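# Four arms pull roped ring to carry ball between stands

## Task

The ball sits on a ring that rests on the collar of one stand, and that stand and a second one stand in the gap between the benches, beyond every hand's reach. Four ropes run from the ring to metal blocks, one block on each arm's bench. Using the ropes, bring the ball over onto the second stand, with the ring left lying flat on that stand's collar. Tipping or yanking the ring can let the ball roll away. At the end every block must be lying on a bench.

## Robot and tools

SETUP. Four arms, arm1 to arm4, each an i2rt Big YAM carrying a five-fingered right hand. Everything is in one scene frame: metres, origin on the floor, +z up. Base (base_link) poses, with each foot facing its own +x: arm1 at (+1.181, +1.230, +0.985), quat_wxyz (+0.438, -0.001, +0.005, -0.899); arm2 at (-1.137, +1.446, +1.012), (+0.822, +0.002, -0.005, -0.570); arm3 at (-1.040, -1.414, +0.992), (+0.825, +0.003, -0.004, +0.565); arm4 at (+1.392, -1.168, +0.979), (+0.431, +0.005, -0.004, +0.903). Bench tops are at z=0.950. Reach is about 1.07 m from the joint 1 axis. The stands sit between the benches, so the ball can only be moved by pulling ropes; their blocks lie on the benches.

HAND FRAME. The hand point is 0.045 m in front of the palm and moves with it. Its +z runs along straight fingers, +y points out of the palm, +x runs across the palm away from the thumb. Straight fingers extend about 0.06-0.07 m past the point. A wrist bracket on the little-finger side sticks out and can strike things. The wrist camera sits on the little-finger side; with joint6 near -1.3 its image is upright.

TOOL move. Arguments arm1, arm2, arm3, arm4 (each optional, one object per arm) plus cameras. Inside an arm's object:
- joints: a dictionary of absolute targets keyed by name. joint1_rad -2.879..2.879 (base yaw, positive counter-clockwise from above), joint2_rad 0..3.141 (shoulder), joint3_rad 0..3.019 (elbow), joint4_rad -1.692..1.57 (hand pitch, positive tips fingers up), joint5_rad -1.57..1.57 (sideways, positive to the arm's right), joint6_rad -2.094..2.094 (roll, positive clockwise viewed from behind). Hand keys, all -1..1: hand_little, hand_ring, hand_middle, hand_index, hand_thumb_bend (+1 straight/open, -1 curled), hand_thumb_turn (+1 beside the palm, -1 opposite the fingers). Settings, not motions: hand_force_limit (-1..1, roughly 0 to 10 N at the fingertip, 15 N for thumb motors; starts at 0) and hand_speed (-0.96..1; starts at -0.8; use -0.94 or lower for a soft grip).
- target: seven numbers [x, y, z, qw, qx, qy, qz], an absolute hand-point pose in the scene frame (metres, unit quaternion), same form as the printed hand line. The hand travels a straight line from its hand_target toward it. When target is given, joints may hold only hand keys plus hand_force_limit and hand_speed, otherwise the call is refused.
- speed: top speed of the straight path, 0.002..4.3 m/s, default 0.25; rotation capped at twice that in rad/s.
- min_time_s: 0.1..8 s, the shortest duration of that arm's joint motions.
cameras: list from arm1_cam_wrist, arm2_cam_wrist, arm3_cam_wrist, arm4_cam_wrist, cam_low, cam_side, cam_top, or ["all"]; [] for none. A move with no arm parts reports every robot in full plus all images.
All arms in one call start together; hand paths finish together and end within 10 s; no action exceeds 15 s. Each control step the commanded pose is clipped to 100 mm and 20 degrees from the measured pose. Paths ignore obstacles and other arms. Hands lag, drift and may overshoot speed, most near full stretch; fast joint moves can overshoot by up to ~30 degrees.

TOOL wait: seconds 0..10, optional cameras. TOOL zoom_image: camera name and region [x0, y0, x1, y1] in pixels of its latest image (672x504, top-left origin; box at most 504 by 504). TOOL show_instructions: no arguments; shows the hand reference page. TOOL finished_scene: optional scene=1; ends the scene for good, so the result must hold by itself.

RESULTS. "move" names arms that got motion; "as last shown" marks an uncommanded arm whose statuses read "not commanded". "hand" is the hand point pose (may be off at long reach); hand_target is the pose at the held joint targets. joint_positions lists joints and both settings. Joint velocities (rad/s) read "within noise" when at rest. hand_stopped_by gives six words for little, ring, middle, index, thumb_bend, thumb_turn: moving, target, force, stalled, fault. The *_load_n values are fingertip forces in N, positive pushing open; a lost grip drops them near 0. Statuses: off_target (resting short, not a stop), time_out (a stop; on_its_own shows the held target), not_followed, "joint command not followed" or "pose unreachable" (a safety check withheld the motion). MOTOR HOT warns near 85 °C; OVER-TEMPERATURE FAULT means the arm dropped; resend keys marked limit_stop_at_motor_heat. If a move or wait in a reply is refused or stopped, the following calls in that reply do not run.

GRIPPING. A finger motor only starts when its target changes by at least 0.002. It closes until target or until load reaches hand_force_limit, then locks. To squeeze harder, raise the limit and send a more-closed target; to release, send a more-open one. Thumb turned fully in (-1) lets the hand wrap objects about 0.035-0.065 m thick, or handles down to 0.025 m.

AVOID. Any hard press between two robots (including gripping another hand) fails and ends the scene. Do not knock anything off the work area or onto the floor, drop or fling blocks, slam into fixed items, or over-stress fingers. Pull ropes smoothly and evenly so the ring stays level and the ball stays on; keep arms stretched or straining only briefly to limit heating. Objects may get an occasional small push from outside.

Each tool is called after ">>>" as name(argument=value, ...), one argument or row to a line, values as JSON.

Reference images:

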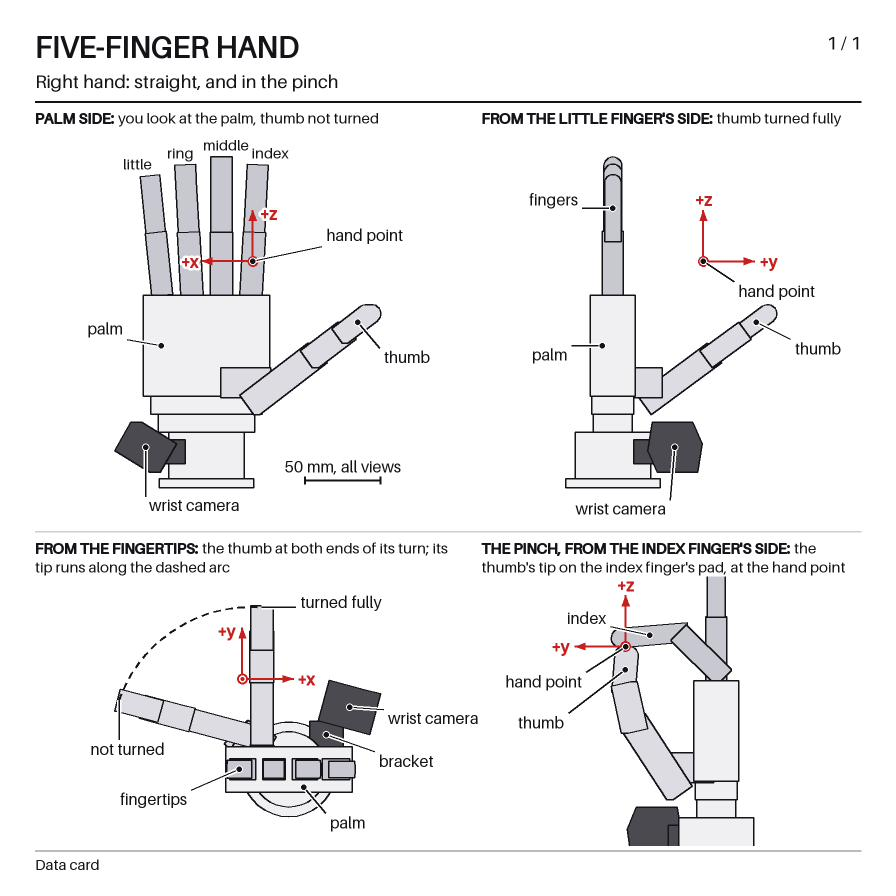

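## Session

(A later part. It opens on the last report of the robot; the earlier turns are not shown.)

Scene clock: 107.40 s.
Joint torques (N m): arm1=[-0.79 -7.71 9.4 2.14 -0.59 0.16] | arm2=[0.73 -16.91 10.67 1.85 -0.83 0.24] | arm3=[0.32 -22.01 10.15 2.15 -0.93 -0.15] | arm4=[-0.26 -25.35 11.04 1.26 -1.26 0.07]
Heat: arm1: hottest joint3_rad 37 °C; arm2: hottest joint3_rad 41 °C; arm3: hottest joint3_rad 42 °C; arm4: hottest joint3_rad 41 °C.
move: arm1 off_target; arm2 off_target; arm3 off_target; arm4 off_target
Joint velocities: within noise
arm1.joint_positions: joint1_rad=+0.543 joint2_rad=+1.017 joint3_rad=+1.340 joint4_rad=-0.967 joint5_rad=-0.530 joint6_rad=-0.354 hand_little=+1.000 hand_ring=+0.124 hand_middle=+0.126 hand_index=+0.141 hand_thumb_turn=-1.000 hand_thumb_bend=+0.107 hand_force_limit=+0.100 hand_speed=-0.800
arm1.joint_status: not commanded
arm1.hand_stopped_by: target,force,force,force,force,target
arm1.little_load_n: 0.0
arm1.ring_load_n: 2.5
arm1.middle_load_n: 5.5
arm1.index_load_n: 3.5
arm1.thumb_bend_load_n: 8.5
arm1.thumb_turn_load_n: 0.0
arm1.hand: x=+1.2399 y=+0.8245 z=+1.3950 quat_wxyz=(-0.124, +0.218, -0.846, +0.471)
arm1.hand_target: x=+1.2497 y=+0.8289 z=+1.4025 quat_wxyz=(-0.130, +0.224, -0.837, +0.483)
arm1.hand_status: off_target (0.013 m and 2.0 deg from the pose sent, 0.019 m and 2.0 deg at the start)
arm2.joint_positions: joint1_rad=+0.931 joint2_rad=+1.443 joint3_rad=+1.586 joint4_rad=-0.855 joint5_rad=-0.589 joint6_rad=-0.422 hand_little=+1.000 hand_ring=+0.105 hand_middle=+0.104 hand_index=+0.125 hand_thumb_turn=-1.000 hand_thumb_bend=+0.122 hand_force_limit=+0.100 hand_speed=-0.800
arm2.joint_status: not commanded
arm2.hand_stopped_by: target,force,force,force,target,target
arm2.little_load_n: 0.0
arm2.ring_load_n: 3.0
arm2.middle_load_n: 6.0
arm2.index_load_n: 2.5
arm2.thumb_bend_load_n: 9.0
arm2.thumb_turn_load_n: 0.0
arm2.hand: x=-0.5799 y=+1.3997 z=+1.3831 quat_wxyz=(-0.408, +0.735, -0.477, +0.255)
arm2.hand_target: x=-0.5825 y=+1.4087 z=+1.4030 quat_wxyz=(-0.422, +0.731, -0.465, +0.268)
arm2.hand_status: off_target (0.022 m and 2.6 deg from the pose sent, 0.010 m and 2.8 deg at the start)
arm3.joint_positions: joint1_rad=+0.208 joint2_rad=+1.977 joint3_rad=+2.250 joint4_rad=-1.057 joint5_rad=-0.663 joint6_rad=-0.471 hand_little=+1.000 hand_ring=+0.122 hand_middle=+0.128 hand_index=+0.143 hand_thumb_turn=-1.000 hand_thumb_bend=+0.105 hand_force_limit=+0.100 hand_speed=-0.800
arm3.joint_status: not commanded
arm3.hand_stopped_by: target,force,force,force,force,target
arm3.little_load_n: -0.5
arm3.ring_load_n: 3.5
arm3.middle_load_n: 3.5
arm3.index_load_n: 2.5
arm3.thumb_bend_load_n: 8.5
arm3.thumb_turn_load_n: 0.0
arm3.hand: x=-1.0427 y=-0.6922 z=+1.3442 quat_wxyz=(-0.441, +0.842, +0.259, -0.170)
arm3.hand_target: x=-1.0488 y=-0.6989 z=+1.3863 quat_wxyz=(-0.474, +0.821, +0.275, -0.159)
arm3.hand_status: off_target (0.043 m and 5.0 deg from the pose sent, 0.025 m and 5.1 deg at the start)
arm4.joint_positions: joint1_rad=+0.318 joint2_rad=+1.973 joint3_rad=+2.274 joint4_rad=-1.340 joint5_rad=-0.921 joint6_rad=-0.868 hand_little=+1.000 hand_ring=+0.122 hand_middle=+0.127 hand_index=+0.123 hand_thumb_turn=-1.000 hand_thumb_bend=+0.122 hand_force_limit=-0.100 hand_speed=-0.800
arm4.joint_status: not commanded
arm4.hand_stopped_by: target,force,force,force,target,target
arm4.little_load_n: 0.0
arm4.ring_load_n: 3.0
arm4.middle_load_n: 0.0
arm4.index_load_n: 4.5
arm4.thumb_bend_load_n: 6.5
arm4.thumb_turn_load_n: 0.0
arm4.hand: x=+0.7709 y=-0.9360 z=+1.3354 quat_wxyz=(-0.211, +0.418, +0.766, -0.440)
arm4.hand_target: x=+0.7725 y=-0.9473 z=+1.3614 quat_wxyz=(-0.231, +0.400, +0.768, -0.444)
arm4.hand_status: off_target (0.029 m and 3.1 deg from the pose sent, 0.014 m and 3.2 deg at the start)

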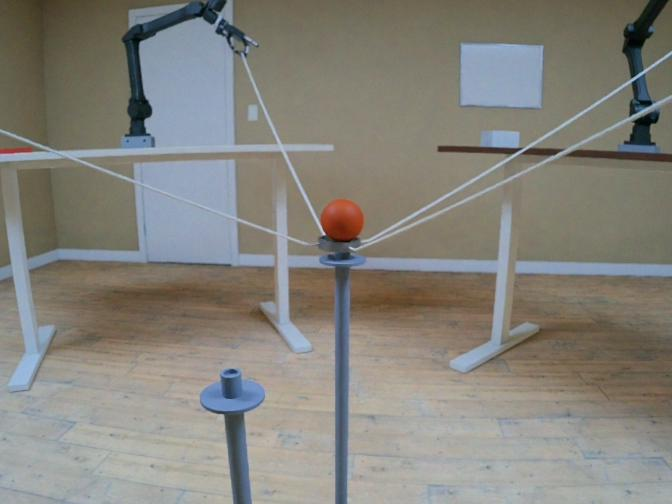

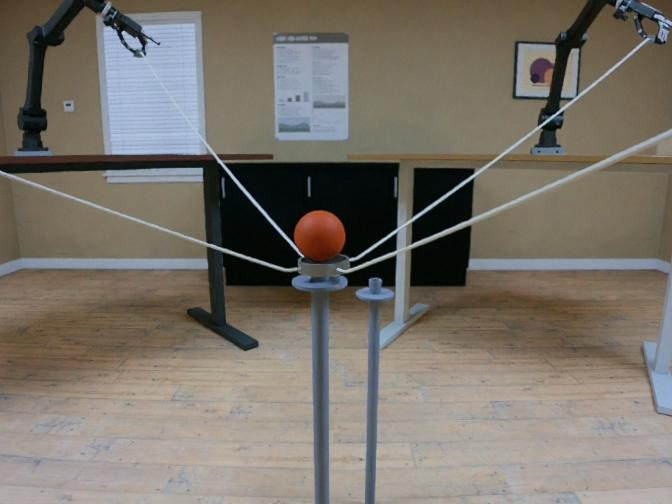

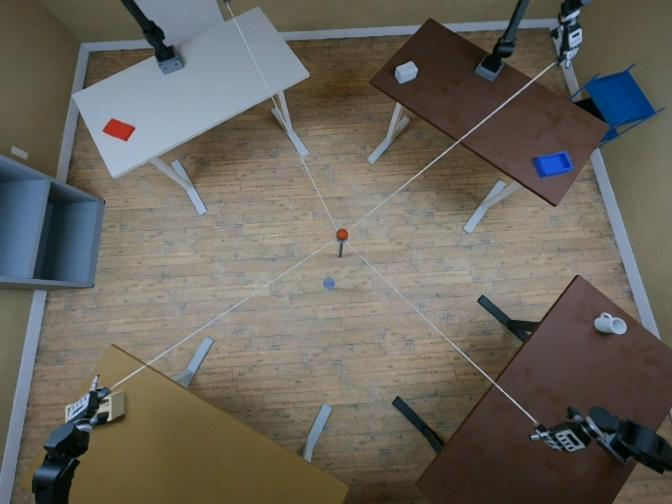

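>>> move(
  arm1={"target":[1.2530,0.8296,1.3815,0.1294,-0.2241,0.8365,-0.483],"speed":0.04},
  arm2={"target":[-0.5780,1.4087,1.3811,0.4217,-0.7304,0.4653,-0.2687],"speed":0.04},
  arm3={"target":[-1.0447,-0.6975,1.3649,0.4742,-0.8212,-0.2748,0.1587],"speed":0.04},
  arm4={"target":[0.7759,-0.9472,1.3397,0.2309,-0.3999,-0.7682,0.4435],"speed":0.04},
  cameras=["cam_low","cam_side","cam_top"],
)

>>> zoom_image(
  camera="cam_low",
  region=[300, 180, 390, 270],
)

>>> zoom_image(
  camera="cam_side",
  region=[275, 190, 365, 300],
)

>>> zoom_image(
  camera="cam_top",
  region=[320, 210, 370, 260],
)

Scene clock: 109.33 s.
Joint torques (N m): arm1=[-0.97 -7.59 9.48 2.14 -0.58 0.16] | arm2=[0.97 -16.56 10.71 1.87 -0.74 0.26] | arm3=[-0.03 -22.24 10.33 2.18 -0.94 -0.17] | arm4=[-0.32 -24.76 11.26 1.25 -1.29 0.03]
Heat: arm1: hottest joint3_rad 37 °C; arm2: hottest joint3_rad 41 °C; arm3: hottest joint3_rad 42 °C; arm4: hottest joint3_rad 41 °C.
move: arm1 off_target; arm2 off_target; arm3 off_target; arm4 off_target
Joint velocities: within noise
arm1.joint_positions: joint1_rad=+0.554 joint2_rad=+0.997 joint3_rad=+1.270 joint4_rad=-0.914 joint5_rad=-0.522 joint6_rad=-0.347 hand_little=+1.000 hand_ring=+0.124 hand_middle=+0.126 hand_index=+0.141 hand_thumb_turn=-1.000 hand_thumb_bend=+0.107 hand_force_limit=+0.100 hand_speed=-0.800
arm1.joint_status: not commanded
arm1.hand_stopped_by: target,force,force,force,force,target
arm1.little_load_n: 0.0
arm1.ring_load_n: 2.5
arm1.middle_load_n: 6.0
arm1.index_load_n: 3.0
arm1.thumb_bend_load_n: 8.5
arm1.thumb_turn_load_n: 0.0
arm1.hand: x=+1.2432 y=+0.8257 z=+1.3740 quat_wxyz=(-0.124, +0.218, -0.846, +0.471)
arm1.hand_target: x=+1.2528 y=+0.8298 z=+1.3814 quat_wxyz=(-0.130, +0.224, -0.837, +0.483)
arm1.hand_status: off_target (0.013 m and 2.0 deg from the pose sent, 0.019 m and 2.0 deg at the start)
arm2.joint_positions: joint1_rad=+0.931 joint2_rad=+1.441 joint3_rad=+1.530 joint4_rad=-0.796 joint5_rad=-0.590 joint6_rad=-0.422 hand_little=+1.000 hand_ring=+0.105 hand_middle=+0.104 hand_index=+0.125 hand_thumb_turn=-1.000 hand_thumb_bend=+0.122 hand_force_limit=+0.100 hand_speed=-0.800
arm2.joint_status: not commanded
arm2.hand_stopped_by: target,force,force,force,target,target
arm2.little_load_n: 0.0
arm2.ring_load_n: 3.0
arm2.middle_load_n: 6.0
arm2.index_load_n: 2.5
arm2.thumb_bend_load_n: 9.0
arm2.thumb_turn_load_n: 0.0
arm2.hand: x=-0.5774 y=+1.3991 z=+1.3631 quat_wxyz=(-0.409, +0.735, -0.476, +0.257)
arm2.hand_target: x=-0.5784 y=+1.4087 z=+1.3811 quat_wxyz=(-0.422, +0.731, -0.465, +0.268)
arm2.hand_status: off_target (0.020 m and 2.4 deg from the pose sent, 0.009 m and 2.6 deg at the start)
arm3.joint_positions: joint1_rad=+0.206 joint2_rad=+1.953 joint3_rad=+2.157 joint4_rad=-0.989 joint5_rad=-0.667 joint6_rad=-0.474 hand_little=+1.000 hand_ring=+0.122 hand_middle=+0.128 hand_index=+0.143 hand_thumb_turn=-1.000 hand_thumb_bend=+0.105 hand_force_limit=+0.100 hand_speed=-0.800
arm3.joint_status: not commanded
arm3.hand_stopped_by: target,force,force,force,force,target
arm3.little_load_n: 0.0
arm3.ring_load_n: 3.5
arm3.middle_load_n: 3.5
arm3.index_load_n: 2.5
arm3.thumb_bend_load_n: 8.5
arm3.thumb_turn_load_n: 0.0
arm3.hand: x=-1.0421 y=-0.6938 z=+1.3237 quat_wxyz=(-0.442, +0.842, +0.260, -0.171)
arm3.hand_target: x=-1.0448 y=-0.6987 z=+1.3644 quat_wxyz=(-0.474, +0.821, +0.275, -0.159)
arm3.hand_status: off_target (0.041 m and 4.9 deg from the pose sent, 0.022 m and 5.0 deg at the start)
arm4.joint_positions: joint1_rad=+0.318 joint2_rad=+1.934 joint3_rad=+2.157 joint4_rad=-1.264 joint5_rad=-0.923 joint6_rad=-0.868 hand_little=+1.000 hand_ring=+0.122 hand_middle=+0.127 hand_index=+0.123 hand_thumb_turn=-1.000 hand_thumb_bend=+0.122 hand_force_limit=-0.100 hand_speed=-0.800
arm4.joint_status: not commanded
arm4.hand_stopped_by: target,force,force,force,target,target
arm4.little_load_n: 0.0
arm4.ring_load_n: 2.5
arm4.middle_load_n: 0.0
arm4.index_load_n: 4.5
arm4.thumb_bend_load_n: 6.5
arm4.thumb_turn_load_n: 0.0
arm4.hand: x=+0.7753 y=-0.9390 z=+1.3148 quat_wxyz=(-0.210, +0.418, +0.766, -0.440)
arm4.hand_target: x=+0.7764 y=-0.9473 z=+1.3394 quat_wxyz=(-0.231, +0.400, +0.768, -0.444)
arm4.hand_status: off_target (0.026 m and 3.2 deg from the pose sent, 0.013 m and 3.1 deg at the start)

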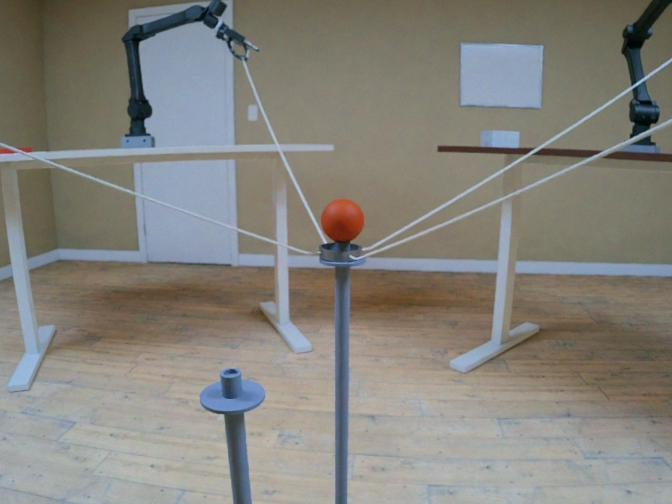

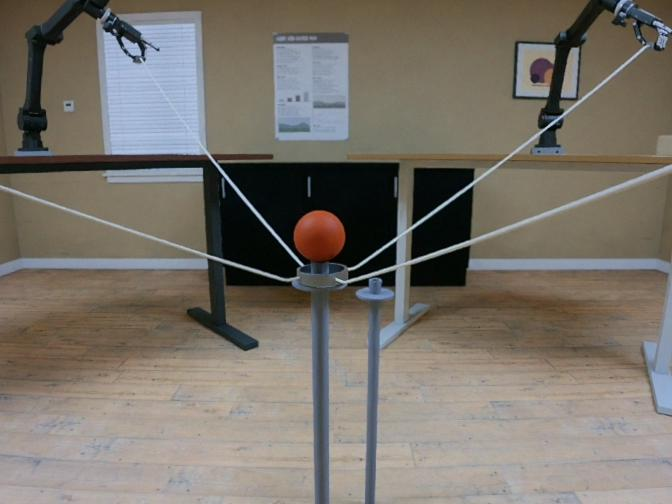

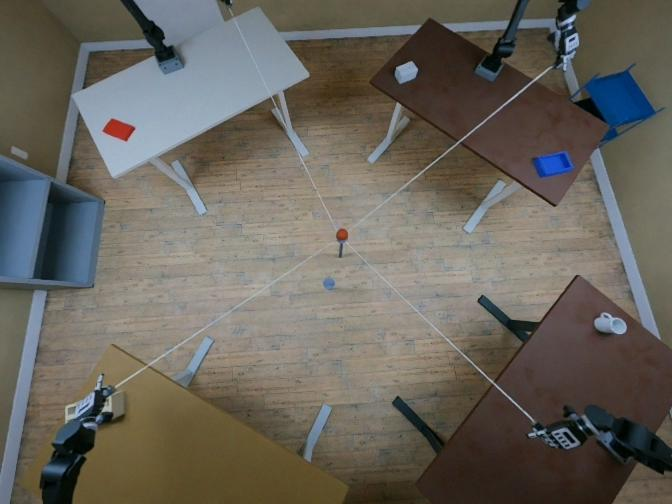

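Scaled by 5.600 from the camera's image (finer frame: 960x720).

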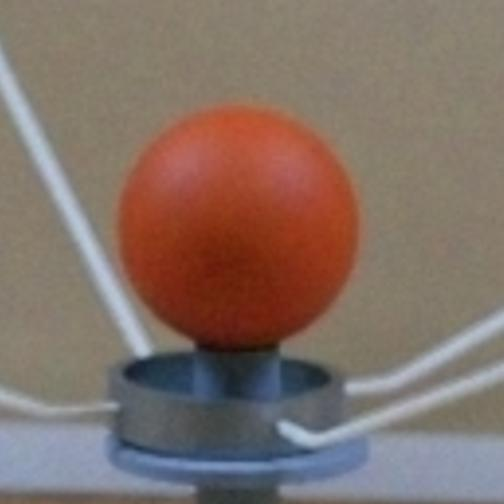

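Scaled by 4.582 from the camera's image (finer frame: 960x720).

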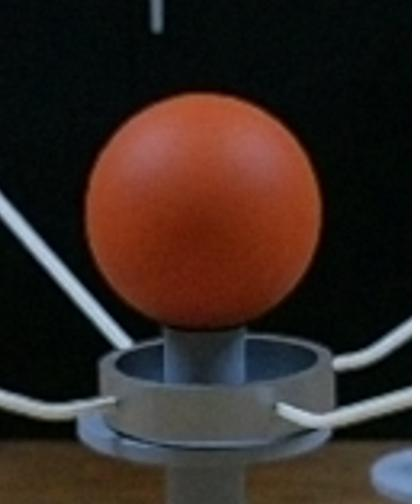

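Scaled by 10.080 from the camera's image (finer frame: 960x720).

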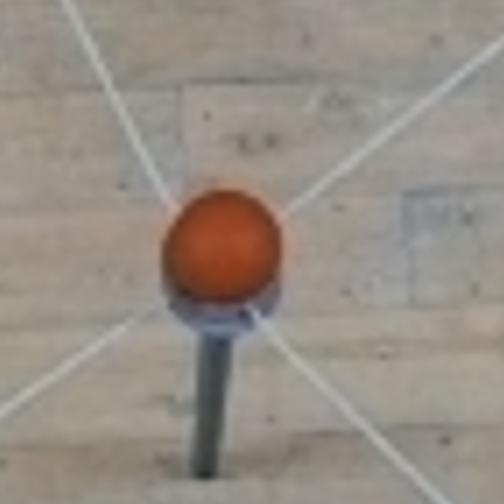

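>>> move(
  arm1={"target":[1.2450,0.8250,1.3565,0.1294,-0.2241,0.8365,-0.483],"speed":0.04},
  arm2={"target":[-0.5750,1.4007,1.3561,0.4217,-0.7304,0.4653,-0.2687],"speed":0.04},
  arm3={"target":[-1.0407,-0.6945,1.3399,0.4742,-0.8212,-0.2748,0.1587],"speed":0.04},
  arm4={"target":[0.7729,-0.9422,1.3147,0.2309,-0.3999,-0.7682,0.4435],"speed":0.04},
  cameras=["cam_low","cam_side","cam_top"],
)

>>> zoom_image(
  camera="cam_low",
  region=[300, 180, 390, 270],
)

>>> zoom_image(
  camera="cam_side",
  region=[275, 190, 365, 300],
)

Scene clock: 113.13 s.
Joint torques (N m): arm1=[-2.78 -7.41 9.47 2.14 -0.58 0.01] | arm2=[-0.09 -15.97 10.66 1.88 -0.73 0.14] | arm3=[-0.32 -21.83 10.19 2.26 -0.75 -0.2] | arm4=[-0.97 -24.82 11.25 1.32 -1.21 -0.03]
Heat: arm1: hottest joint3_rad 37 °C; arm2: hottest joint3_rad 41 °C; arm3: hottest joint3_rad 42 °C; arm4: hottest joint3_rad 41 °C.
move: arm1 done; arm2 off_target; arm3 off_target; arm4 off_target
Joint velocities: within noise
arm1.joint_positions: joint1_rad=+0.554 joint2_rad=+0.992 joint3_rad=+1.206 joint4_rad=-0.856 joint5_rad=-0.541 joint6_rad=-0.347 hand_little=+1.000 hand_ring=+0.124 hand_middle=+0.126 hand_index=+0.141 hand_thumb_turn=-1.000 hand_thumb_bend=+0.107 hand_force_limit=+0.100 hand_speed=-0.800
arm1.joint_status: not commanded
arm1.hand_stopped_by: target,force,force,force,force,target
arm1.little_load_n: 0.0
arm1.ring_load_n: 2.0
arm1.middle_load_n: 5.5
arm1.index_load_n: 3.5
arm1.thumb_bend_load_n: 8.5
arm1.thumb_turn_load_n: 0.0
arm1.hand: x=+1.2459 y=+0.8238 z=+1.3518 quat_wxyz=(-0.133, +0.222, -0.844, +0.470)
arm1.hand_target: x=+1.2450 y=+0.8250 z=+1.3566 quat_wxyz=(-0.129, +0.224, -0.837, +0.483)
arm1.hand_status: done (0.005 m and 1.7 deg from the pose sent, 0.018 m and 2.0 deg at the start)
arm2.joint_positions: joint1_rad=+0.931 joint2_rad=+1.441 joint3_rad=+1.474 joint4_rad=-0.738 joint5_rad=-0.601 joint6_rad=-0.422 hand_little=+1.000 hand_ring=+0.105 hand_middle=+0.104 hand_index=+0.125 hand_thumb_turn=-1.000 hand_thumb_bend=+0.122 hand_force_limit=+0.100 hand_speed=-0.800
arm2.joint_status: not commanded
arm2.hand_stopped_by: target,force,force,force,target,target
arm2.little_load_n: 0.0
arm2.ring_load_n: 2.5
arm2.middle_load_n: 6.0
arm2.index_load_n: 3.0
arm2.thumb_bend_load_n: 9.0
arm2.thumb_turn_load_n: 0.0
arm2.hand: x=-0.5759 y=+1.4005 z=+1.3430 quat_wxyz=(-0.414, +0.735, -0.472, +0.255)
arm2.hand_target: x=-0.5752 y=+1.4009 z=+1.3560 quat_wxyz=(-0.422, +0.731, -0.465, +0.268)
arm2.hand_status: off_target (0.013 m and 2.1 deg from the pose sent, 0.008 m and 2.4 deg at the start)
arm3.joint_positions: joint1_rad=+0.206 joint2_rad=+1.942 joint3_rad=+2.083 joint4_rad=-0.924 joint5_rad=-0.675 joint6_rad=-0.475 hand_little=+1.000 hand_ring=+0.122 hand_middle=+0.128 hand_index=+0.143 hand_thumb_turn=-1.000 hand_thumb_bend=+0.105 hand_force_limit=+0.100 hand_speed=-0.800
arm3.joint_status: not commanded
arm3.hand_stopped_by: target,force,force,force,force,target
arm3.little_load_n: 0.0
arm3.ring_load_n: 3.0
arm3.middle_load_n: 3.5
arm3.index_load_n: 2.5
arm3.thumb_bend_load_n: 8.0
arm3.thumb_turn_load_n: 0.0
arm3.hand: x=-1.0430 y=-0.6933 z=+1.3032 quat_wxyz=(-0.443, +0.840, +0.261, -0.174)
arm3.hand_target: x=-1.0409 y=-0.6955 z=+1.3396 quat_wxyz=(-0.474, +0.821, +0.275, -0.159)
arm3.hand_status: off_target (0.037 m and 4.8 deg from the pose sent, 0.016 m and 4.9 deg at the start)
arm4.joint_positions: joint1_rad=+0.318 joint2_rad=+1.931 joint3_rad=+2.090 joint4_rad=-1.203 joint5_rad=-0.926 joint6_rad=-0.868 hand_little=+1.000 hand_ring=+0.122 hand_middle=+0.127 hand_index=+0.123 hand_thumb_turn=-1.000 hand_thumb_bend=+0.122 hand_force_limit=-0.100 hand_speed=-0.800
arm4.joint_status: not commanded
arm4.hand_stopped_by: target,force,force,force,target,target
arm4.little_load_n: 0.0
arm4.ring_load_n: 3.0
arm4.middle_load_n: 0.0
arm4.index_load_n: 4.5
arm4.thumb_bend_load_n: 6.5
arm4.thumb_turn_load_n: 0.0
arm4.hand: x=+0.7727 y=-0.9376 z=+1.2913 quat_wxyz=(-0.209, +0.418, +0.766, -0.442)
arm4.hand_target: x=+0.7733 y=-0.9423 z=+1.3145 quat_wxyz=(-0.231, +0.400, +0.768, -0.443)
arm4.hand_status: off_target (0.024 m and 3.3 deg from the pose sent, 0.004 m and 3.2 deg at the start)

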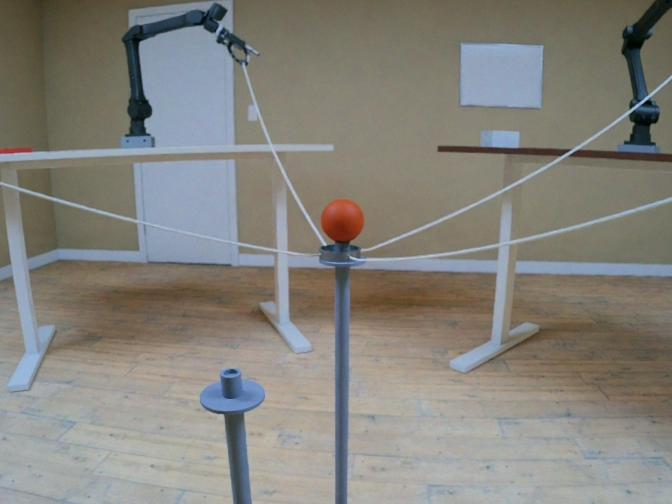

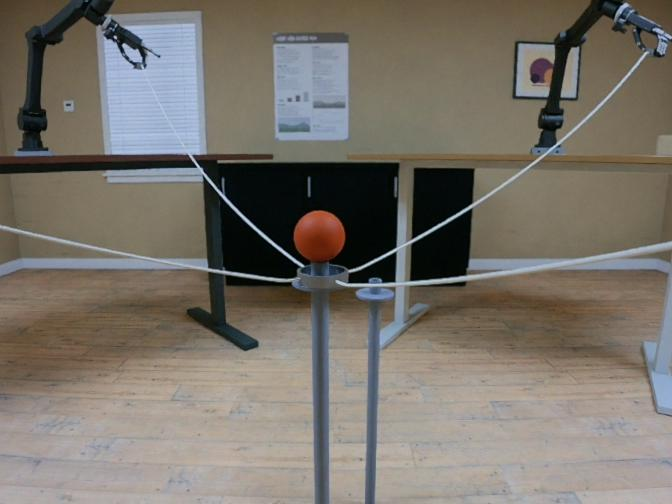

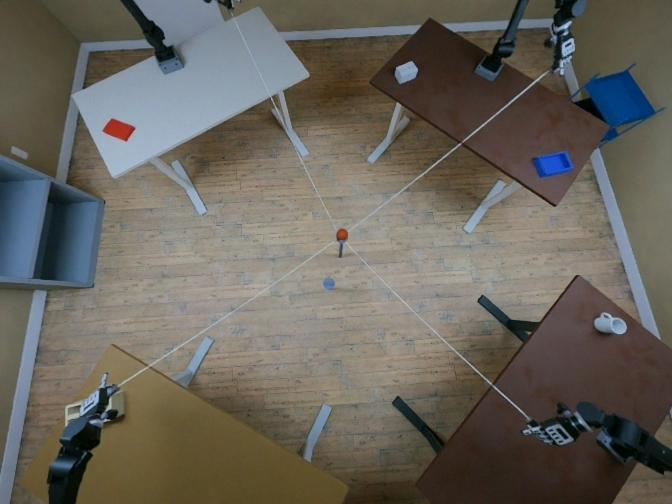

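Scaled by 5.600 from the camera's image (finer frame: 960x720).

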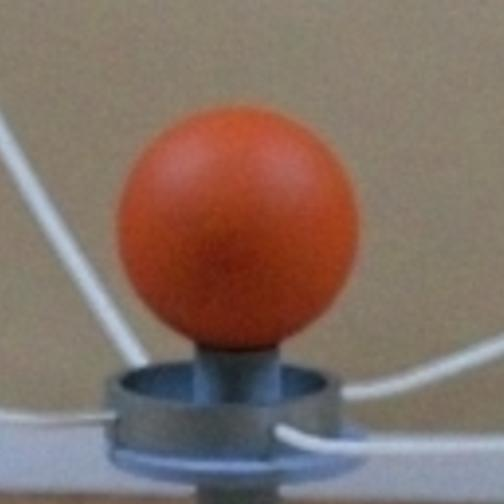

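Scaled by 4.582 from the camera's image (finer frame: 960x720).

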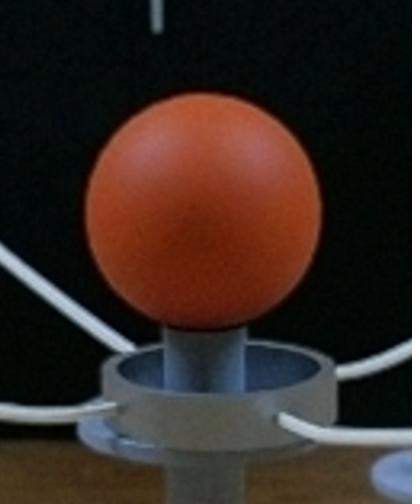

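>>> move(
  arm1={"target":[0.921,0.810,1.10,0.1628,-0.282,0.8188,-0.4728],"speed":0.1},
  arm2={"target":[-0.748,1.084,1.10,0.4494,-0.7784,0.3797,-0.2192],"speed":0.1},
  arm3={"target":[-0.805,-0.917,1.10,0.4532,-0.7849,-0.366,0.2113],"speed":0.1},
  arm4={"target":[0.9328,-0.844,1.10,0.1994,-0.3453,-0.7942,0.4586],"speed":0.1},
  cameras=["all"],
)

>>> zoom_image(
  camera="cam_low",
  region=[300, 180, 390, 270],
)

Scene clock: 118.87 s.
Joint torques (N m): arm1=[-2.78 -14.15 12.26 -0.09 -1.18 -0.03] | arm2=[-0.38 -18.55 11.81 -0.58 -1.07 -0.1] | arm3=[-0.09 -16.91 9.21 -0.09 -1.13 -0.25] | arm4=[-1.08 -19.78 10.04 -0.4 -1.32 -0.14]
Heat: arm1: hottest joint3_rad 37 °C; arm2: hottest joint3_rad 41 °C; arm3: hottest joint3_rad 42 °C; arm4: hottest joint3_rad 41 °C.
move: arm1 off_target; arm2 off_target; arm3 off_target; arm4 done
Joint velocities: within noise
arm1.joint_positions: joint1_rad=-0.173 joint2_rad=+1.688 joint3_rad=+1.218 joint4_rad=-1.021 joint5_rad=-1.047 joint6_rad=-1.438 hand_little=+1.000 hand_ring=+0.124 hand_middle=+0.126 hand_index=+0.141 hand_thumb_turn=-1.000 hand_thumb_bend=+0.107 hand_force_limit=+0.100 hand_speed=-0.800
arm1.joint_status: not commanded
arm1.hand_stopped_by: target,force,force,force,force,target
arm1.little_load_n: 0.0
arm1.ring_load_n: 2.5
arm1.middle_load_n: 5.5
arm1.index_load_n: 3.5
arm1.thumb_bend_load_n: 8.5
arm1.thumb_turn_load_n: 0.0
arm1.hand: x=+0.9386 y=+0.8213 z=+1.0876 quat_wxyz=(-0.177, +0.276, -0.823, +0.464)
arm1.hand_target: x=+0.9215 y=+0.8107 z=+1.1003 quat_wxyz=(-0.162, +0.282, -0.819, +0.473)
arm1.hand_status: off_target (0.024 m and 2.0 deg from the pose sent, 0.411 m and 8.2 deg at the start)
arm2.joint_positions: joint1_rad=+0.217 joint2_rad=+1.924 joint3_rad=+1.486 joint4_rad=-1.311 joint5_rad=-1.030 joint6_rad=-1.739 hand_little=+1.000 hand_ring=+0.105 hand_middle=+0.104 hand_index=+0.125 hand_thumb_turn=-1.000 hand_thumb_bend=+0.122 hand_force_limit=+0.100 hand_speed=-0.800
arm2.joint_status: not commanded
arm2.hand_stopped_by: target,force,force,force,target,target
arm2.little_load_n: 0.0
arm2.ring_load_n: 2.5
arm2.middle_load_n: 6.0
arm2.index_load_n: 3.0
arm2.thumb_bend_load_n: 9.0
arm2.thumb_turn_load_n: 0.0
arm2.hand: x=-0.7534 y=+1.0975 z=+1.0946 quat_wxyz=(-0.453, +0.776, -0.386, +0.209)
arm2.hand_target: x=-0.7483 y=+1.0844 z=+1.1000 quat_wxyz=(-0.449, +0.778, -0.380, +0.219)
arm2.hand_status: off_target (0.016 m and 1.5 deg from the pose sent, 0.435 m and 13.1 deg at the start)
arm3.joint_positions: joint1_rad=-0.321 joint2_rad=+1.909 joint3_rad=+1.508 joint4_rad=-1.185 joint5_rad=-1.036 joint6_rad=-1.545 hand_little=+1.000 hand_ring=+0.122 hand_middle=+0.128 hand_index=+0.143 hand_thumb_turn=-1.000 hand_thumb_bend=+0.105 hand_force_limit=+0.100 hand_speed=-0.800
arm3.joint_status: not commanded
arm3.hand_stopped_by: target,force,force,force,force,target
arm3.little_load_n: 0.0
arm3.ring_load_n: 3.0
arm3.middle_load_n: 3.5
arm3.index_load_n: 3.0
arm3.thumb_bend_load_n: 8.5
arm3.thumb_turn_load_n: 0.0
arm3.hand: x=-0.8088 y=-0.9216 z=+1.0892 quat_wxyz=(-0.445, +0.791, +0.357, -0.220)
arm3.hand_target: x=-0.8051 y=-0.9172 z=+1.0999 quat_wxyz=(-0.453, +0.785, +0.366, -0.211)
arm3.hand_status: off_target (0.012 m and 1.8 deg from the pose sent, 0.385 m and 14.2 deg at the start)
arm4.joint_positions: joint1_rad=+0.034 joint2_rad=+1.945 joint3_rad=+1.638 joint4_rad=-1.329 joint5_rad=-1.044 joint6_rad=-1.640 hand_little=+1.000 hand_ring=+0.122 hand_middle=+0.127 hand_index=+0.123 hand_thumb_turn=-1.000 hand_thumb_bend=+0.122 hand_force_limit=-0.100 hand_speed=-0.800
arm4.joint_status: not commanded
arm4.hand_stopped_by: target,force,force,force,target,target
arm4.little_load_n: 0.0
arm4.ring_load_n: 2.5
arm4.middle_load_n: 0.0
arm4.index_load_n: 4.5
arm4.thumb_bend_load_n: 6.5
arm4.thumb_turn_load_n: 0.0
arm4.hand: x=+0.9316 y=-0.8461 z=+1.1038 quat_wxyz=(-0.201, +0.345, +0.796, -0.455)
arm4.hand_target: x=+0.9327 y=-0.8441 z=+1.1000 quat_wxyz=(-0.200, +0.345, +0.794, -0.458)
arm4.hand_status: done (0.005 m and 0.5 deg from the pose sent, 0.267 m and 9.2 deg at the start)
pictures: arm1_cam_wrist, arm2_cam_wrist, arm3_cam_wrist, arm4_cam_wrist, cam_low, cam_side, cam_top
arm1_cam_wrist: T_world_to_cam=[[-0.47396, 0.21313, -0.85436, 1.2017], [0.32824, 0.9431, 0.05317, -1.13603], [0.81708, -0.25523, -0.51695, 0.1163]] pos_world=[0.84743, 0.84495, 1.14721]
arm2_cam_wrist: T_world_to_cam=[[-0.18552, -0.46696, -0.8646, 1.32603], [-0.94159, 0.33615, 0.02049, -1.09388], [0.28106, 0.8179, -0.50204, -0.02041]] pos_world=[-0.77824, 1.0036, 1.15866]
arm3_cam_wrist: T_world_to_cam=[[0.51321, -0.08949, -0.85359, 1.26889], [-0.10977, -0.99323, 0.03813, -1.04543], [-0.85121, 0.07413, -0.51956, 0.06486]] pos_world=[-0.71075, -0.92961, 1.15666]
arm4_cam_wrist: T_world_to_cam=[[0.18469, 0.55063, -0.81407, 1.18857], [0.96916, -0.23955, 0.05784, -1.17163], [-0.16316, -0.79964, -0.57789, 0.23657]] pos_world=[0.95458, -0.74595, 1.17206]

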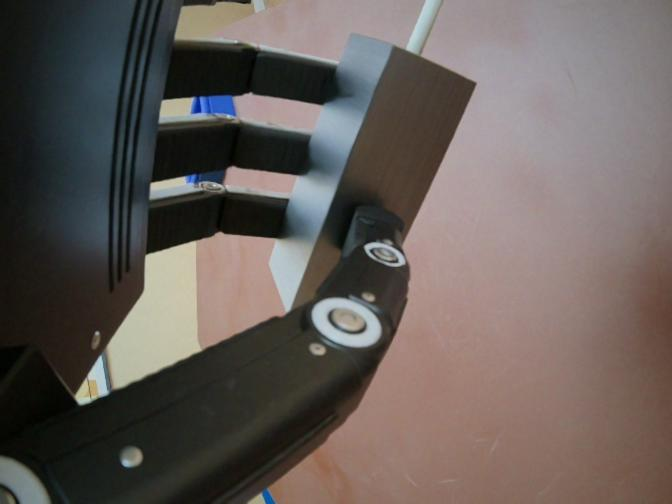

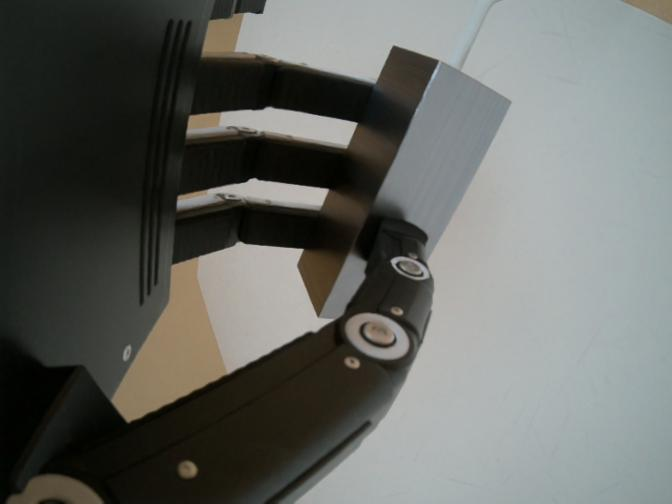

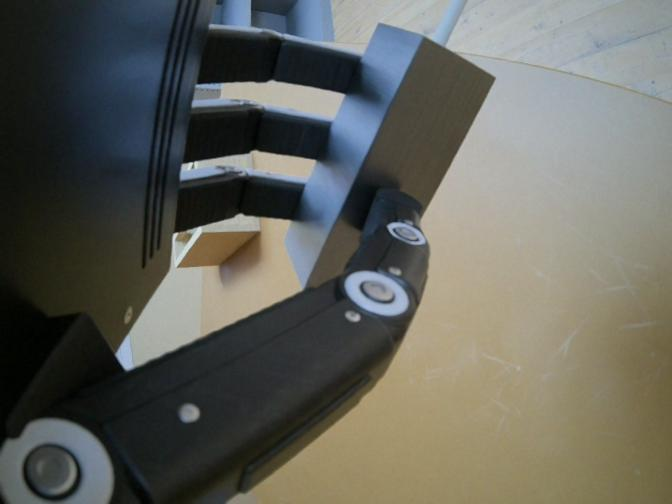

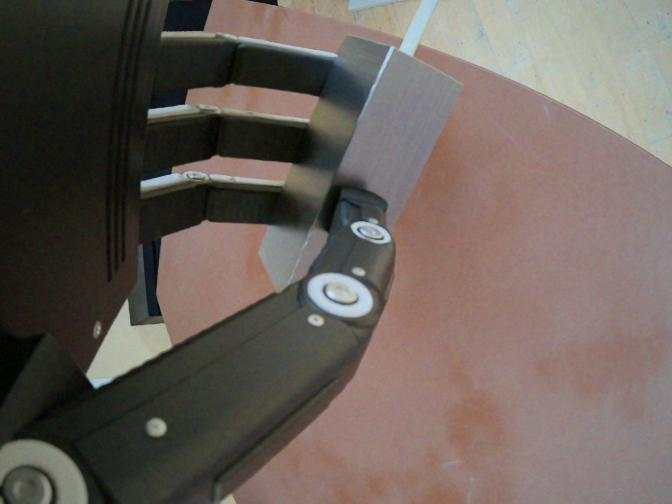

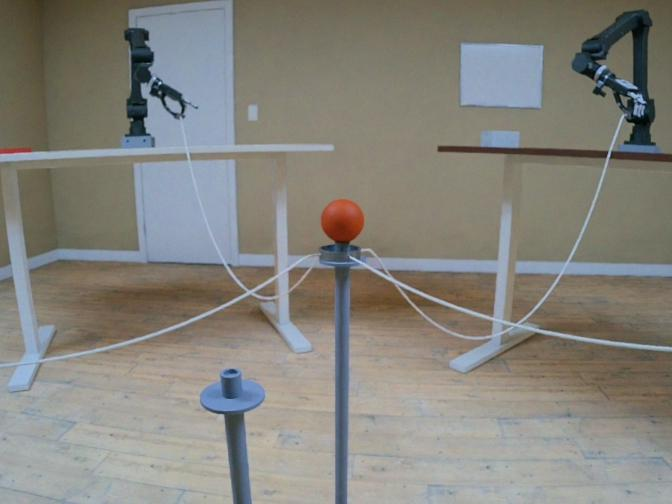

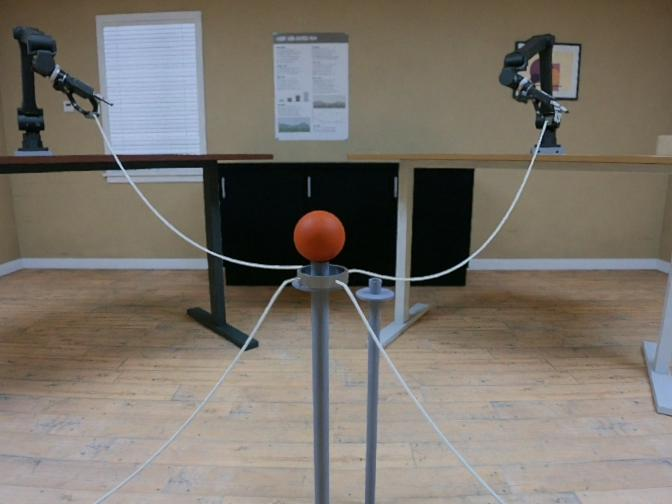

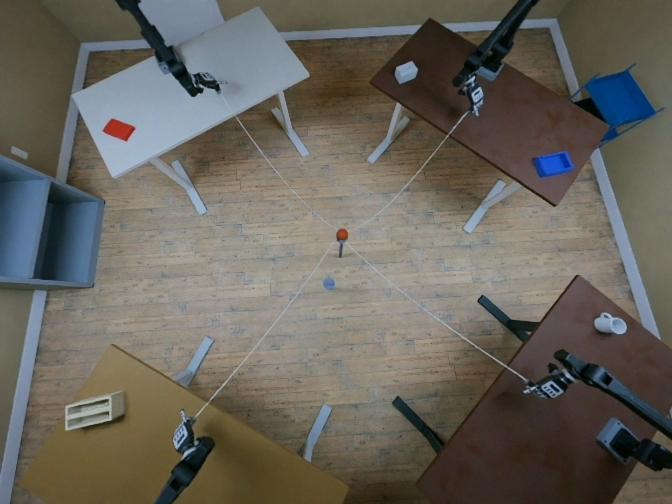

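Scaled by 5.600 from the camera's image (finer frame: 960x720).

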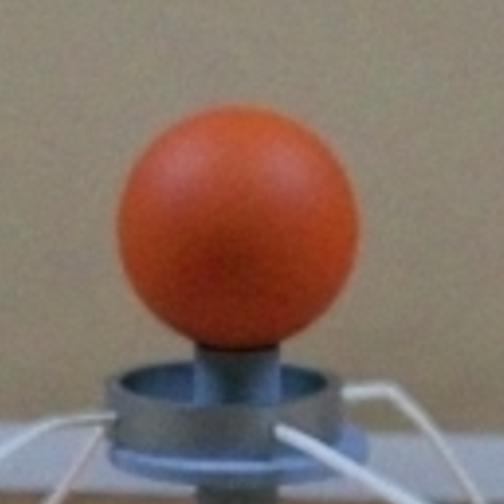

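>>> move(
  arm1={"target":[0.921,0.810,0.992,0.1363,-0.2971,0.8131,-0.4817],"speed":0.08},
  arm2={"target":[-0.748,1.084,0.992,0.4452,-0.7809,0.3746,-0.2280],"speed":0.08},
  arm3={"target":[-0.805,-0.917,0.992,0.4601,-0.7806,-0.3746,0.1962],"speed":0.08},
  arm4={"target":[0.9328,-0.844,0.992,0.1994,-0.3453,-0.7942,0.4586],"speed":0.08},
  cameras=["all"],
)

Scene clock: 122.30 s.
Joint torques (N m): arm1=[-2.9 -14.92 6.64 0.9 -1.04 0.02] | arm2=[-0.44 -19.37 7.28 0.18 -1.16 -0.1] | arm3=[-0.21 -17.44 7.39 0.75 -1.11 -0.24] | arm4=[-1.14 -20.54 8.98 0.25 -1.32 -0.1]
Heat: arm1: hottest joint3_rad 37 °C; arm2: hottest joint3_rad 41 °C; arm3: hottest joint3_rad 42 °C; arm4: hottest joint3_rad 40 °C.
move: arm1 done; arm2 done; arm3 off_target; arm4 done
Joint velocities: within noise
arm1.joint_positions: joint1_rad=-0.173 joint2_rad=+1.810 joint3_rad=+1.124 joint4_rad=-0.695 joint5_rad=-1.046 joint6_rad=-1.439 hand_little=+1.000 hand_ring=+0.124 hand_middle=+0.126 hand_index=+0.141 hand_thumb_turn=-1.000 hand_thumb_bend=+0.107 hand_force_limit=+0.100 hand_speed=-0.800
arm1.joint_status: not commanded
arm1.hand_stopped_by: target,force,force,force,force,target
arm1.little_load_n: 0.0
arm1.ring_load_n: 2.0
arm1.middle_load_n: 5.5
arm1.index_load_n: 3.5
arm1.thumb_bend_load_n: 8.5
arm1.thumb_turn_load_n: 0.0
arm1.hand: x=+0.9208 y=+0.8065 z=+1.0009 quat_wxyz=(-0.133, +0.302, -0.812, +0.482)
arm1.hand_target: x=+0.9212 y=+0.8100 z=+0.9922 quat_wxyz=(-0.136, +0.297, -0.813, +0.482)
arm1.hand_status: done (0.010 m and 0.7 deg from the pose sent, 0.098 m and 5.7 deg at the start)
arm2.joint_positions: joint1_rad=+0.217 joint2_rad=+2.055 joint3_rad=+1.420 joint4_rad=-1.076 joint5_rad=-1.030 joint6_rad=-1.746 hand_little=+1.000 hand_ring=+0.105 hand_middle=+0.104 hand_index=+0.125 hand_thumb_turn=-1.000 hand_thumb_bend=+0.122 hand_force_limit=+0.100 hand_speed=-0.800
arm2.joint_status: not commanded
arm2.hand_stopped_by: target,force,force,force,target,target
arm2.little_load_n: 0.0
arm2.ring_load_n: 2.5
arm2.middle_load_n: 6.0
arm2.index_load_n: 3.0
arm2.thumb_bend_load_n: 9.0
arm2.thumb_turn_load_n: 0.0
arm2.hand: x=-0.7460 y=+1.0872 z=+0.9997 quat_wxyz=(-0.444, +0.782, -0.376, +0.224)
arm2.hand_target: x=-0.7480 y=+1.0841 z=+0.9922 quat_wxyz=(-0.445, +0.781, -0.375, +0.228)
arm2.hand_status: done (0.009 m and 0.5 deg from the pose sent, 0.104 m and 2.8 deg at the start)
arm3.joint_positions: joint1_rad=-0.321 joint2_rad=+2.024 joint3_rad=+1.382 joint4_rad=-0.920 joint5_rad=-1.036 joint6_rad=-1.548 hand_little=+1.000 hand_ring=+0.122 hand_middle=+0.128 hand_index=+0.143 hand_thumb_turn=-1.000 hand_thumb_bend=+0.105 hand_force_limit=+0.100 hand_speed=-0.800
arm3.joint_status: not commanded
arm3.hand_stopped_by: target,force,force,force,force,target
arm3.little_load_n: 0.0
arm3.ring_load_n: 3.5
arm3.middle_load_n: 3.5
arm3.index_load_n: 3.0
arm3.thumb_bend_load_n: 8.0
arm3.thumb_turn_load_n: 0.0
arm3.hand: x=-0.8105 y=-0.9232 z=+0.9845 quat_wxyz=(-0.450, +0.788, +0.364, -0.210)
arm3.hand_target: x=-0.8050 y=-0.9171 z=+0.9921 quat_wxyz=(-0.460, +0.781, +0.375, -0.196)
arm3.hand_status: off_target (0.011 m and 2.4 deg from the pose sent, 0.097 m and 3.9 deg at the start)
arm4.joint_positions: joint1_rad=+0.034 joint2_rad=+2.065 joint3_rad=+1.519 joint4_rad=-1.111 joint5_rad=-1.044 joint6_rad=-1.640 hand_little=+1.000 hand_ring=+0.122 hand_middle=+0.127 hand_index=+0.123 hand_thumb_turn=-1.000 hand_thumb_bend=+0.122 hand_force_limit=-0.100 hand_speed=-0.800
arm4.joint_status: not commanded
arm4.hand_stopped_by: target,force,force,force,target,target
arm4.little_load_n: 0.0
arm4.ring_load_n: 3.0
arm4.middle_load_n: 0.0
arm4.index_load_n: 4.5
arm4.thumb_bend_load_n: 6.5
arm4.thumb_turn_load_n: 0.0
arm4.hand: x=+0.9340 y=-0.8482 z=+0.9953 quat_wxyz=(-0.193, +0.350, +0.794, -0.459)
arm4.hand_target: x=+0.9328 y=-0.8441 z=+0.9920 quat_wxyz=(-0.199, +0.345, +0.794, -0.459)
arm4.hand_status: done (0.005 m and 0.9 deg from the pose sent, 0.112 m and 0.5 deg at the start)
pictures: arm1_cam_wrist, arm2_cam_wrist, arm3_cam_wrist, arm4_cam_wrist, cam_low, cam_side, cam_top
arm1_cam_wrist: T_world_to_cam=[[-0.54299, 0.15144, -0.82597, 1.20724], [0.32766, 0.94385, -0.04235, -1.01613], [0.77318, -0.29364, -0.56212, 0.19885]] pos_world=[0.83472, 0.83463, 1.06589]
arm2_cam_wrist: T_world_to_cam=[[-0.16328, -0.49865, -0.85128, 1.27826], [-0.94266, 0.33344, -0.01451, -1.04427], [0.29109, 0.8001, -0.52451, -0.01239]] pos_world=[-0.77206, 0.99553, 1.06651]
arm3_cam_wrist: T_world_to_cam=[[0.52757, -0.07093, -0.84654, 1.20207], [-0.10838, -0.99399, 0.01574, -1.02067], [-0.84257, 0.08344, -0.53209, 0.03704]] pos_world=[-0.71359, -0.93236, 1.05338]
arm4_cam_wrist: T_world_to_cam=[[0.19523, 0.53842, -0.81975, 1.0863], [0.96836, -0.23828, 0.07412, -1.18251], [-0.15543, -0.80829, -0.5679, 0.14803]] pos_world=[0.95603, -0.747, 1.06221]

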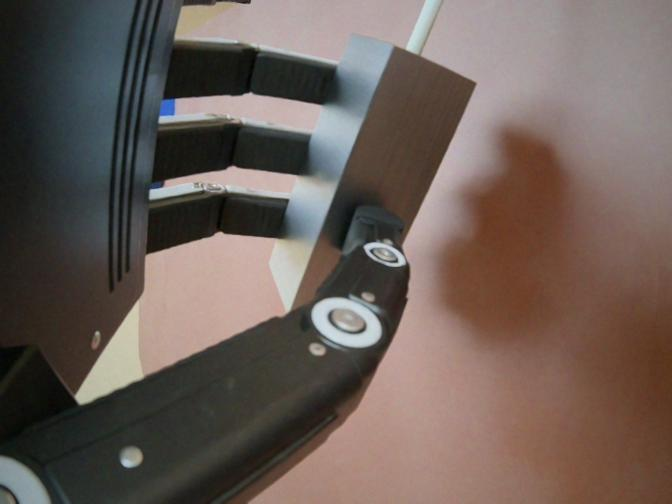

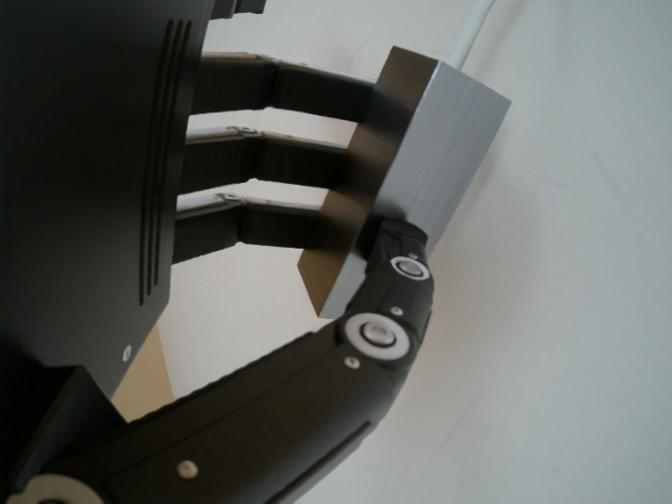

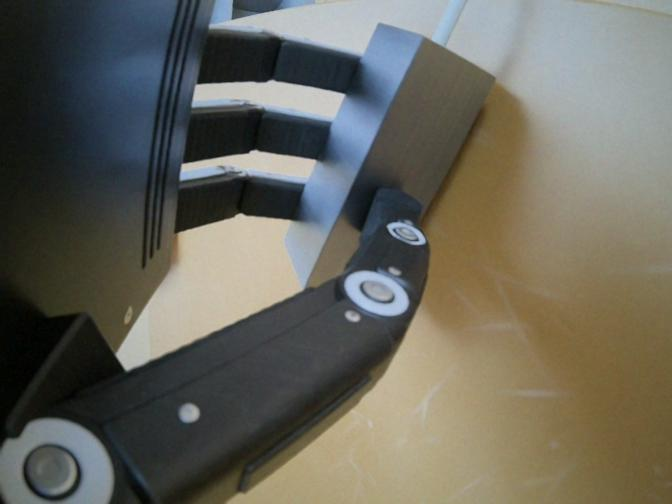

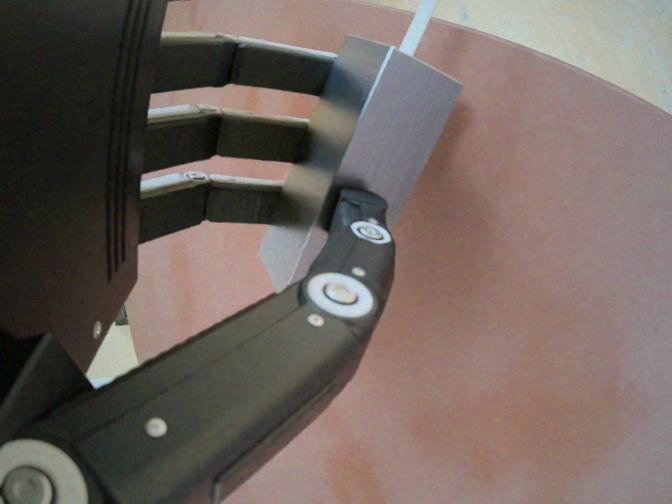

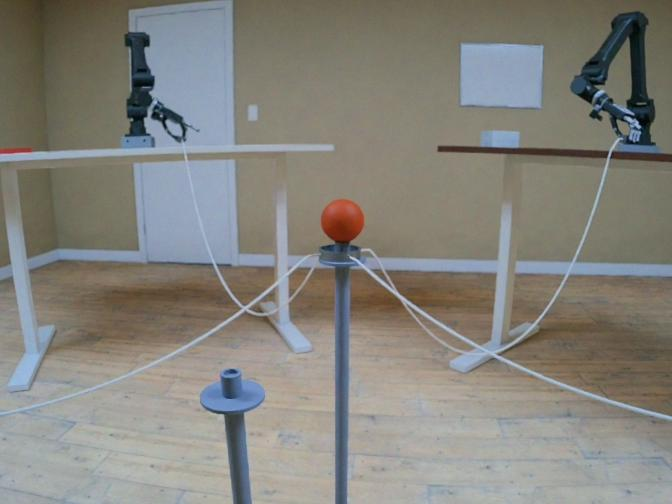

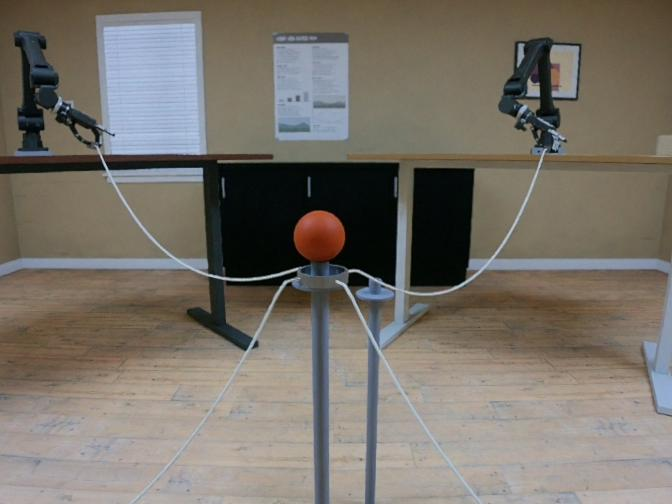

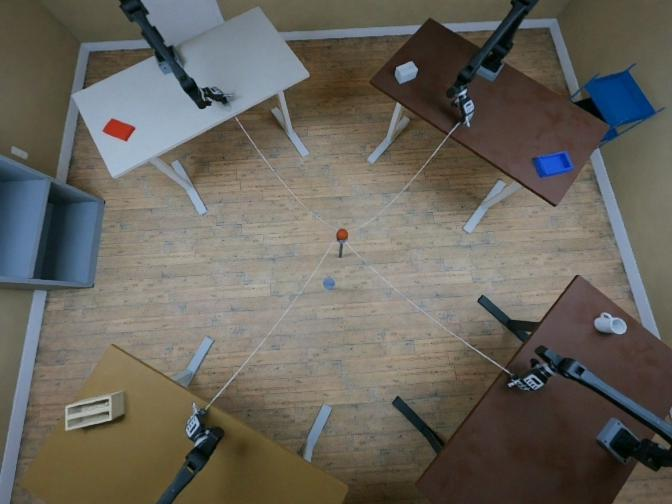

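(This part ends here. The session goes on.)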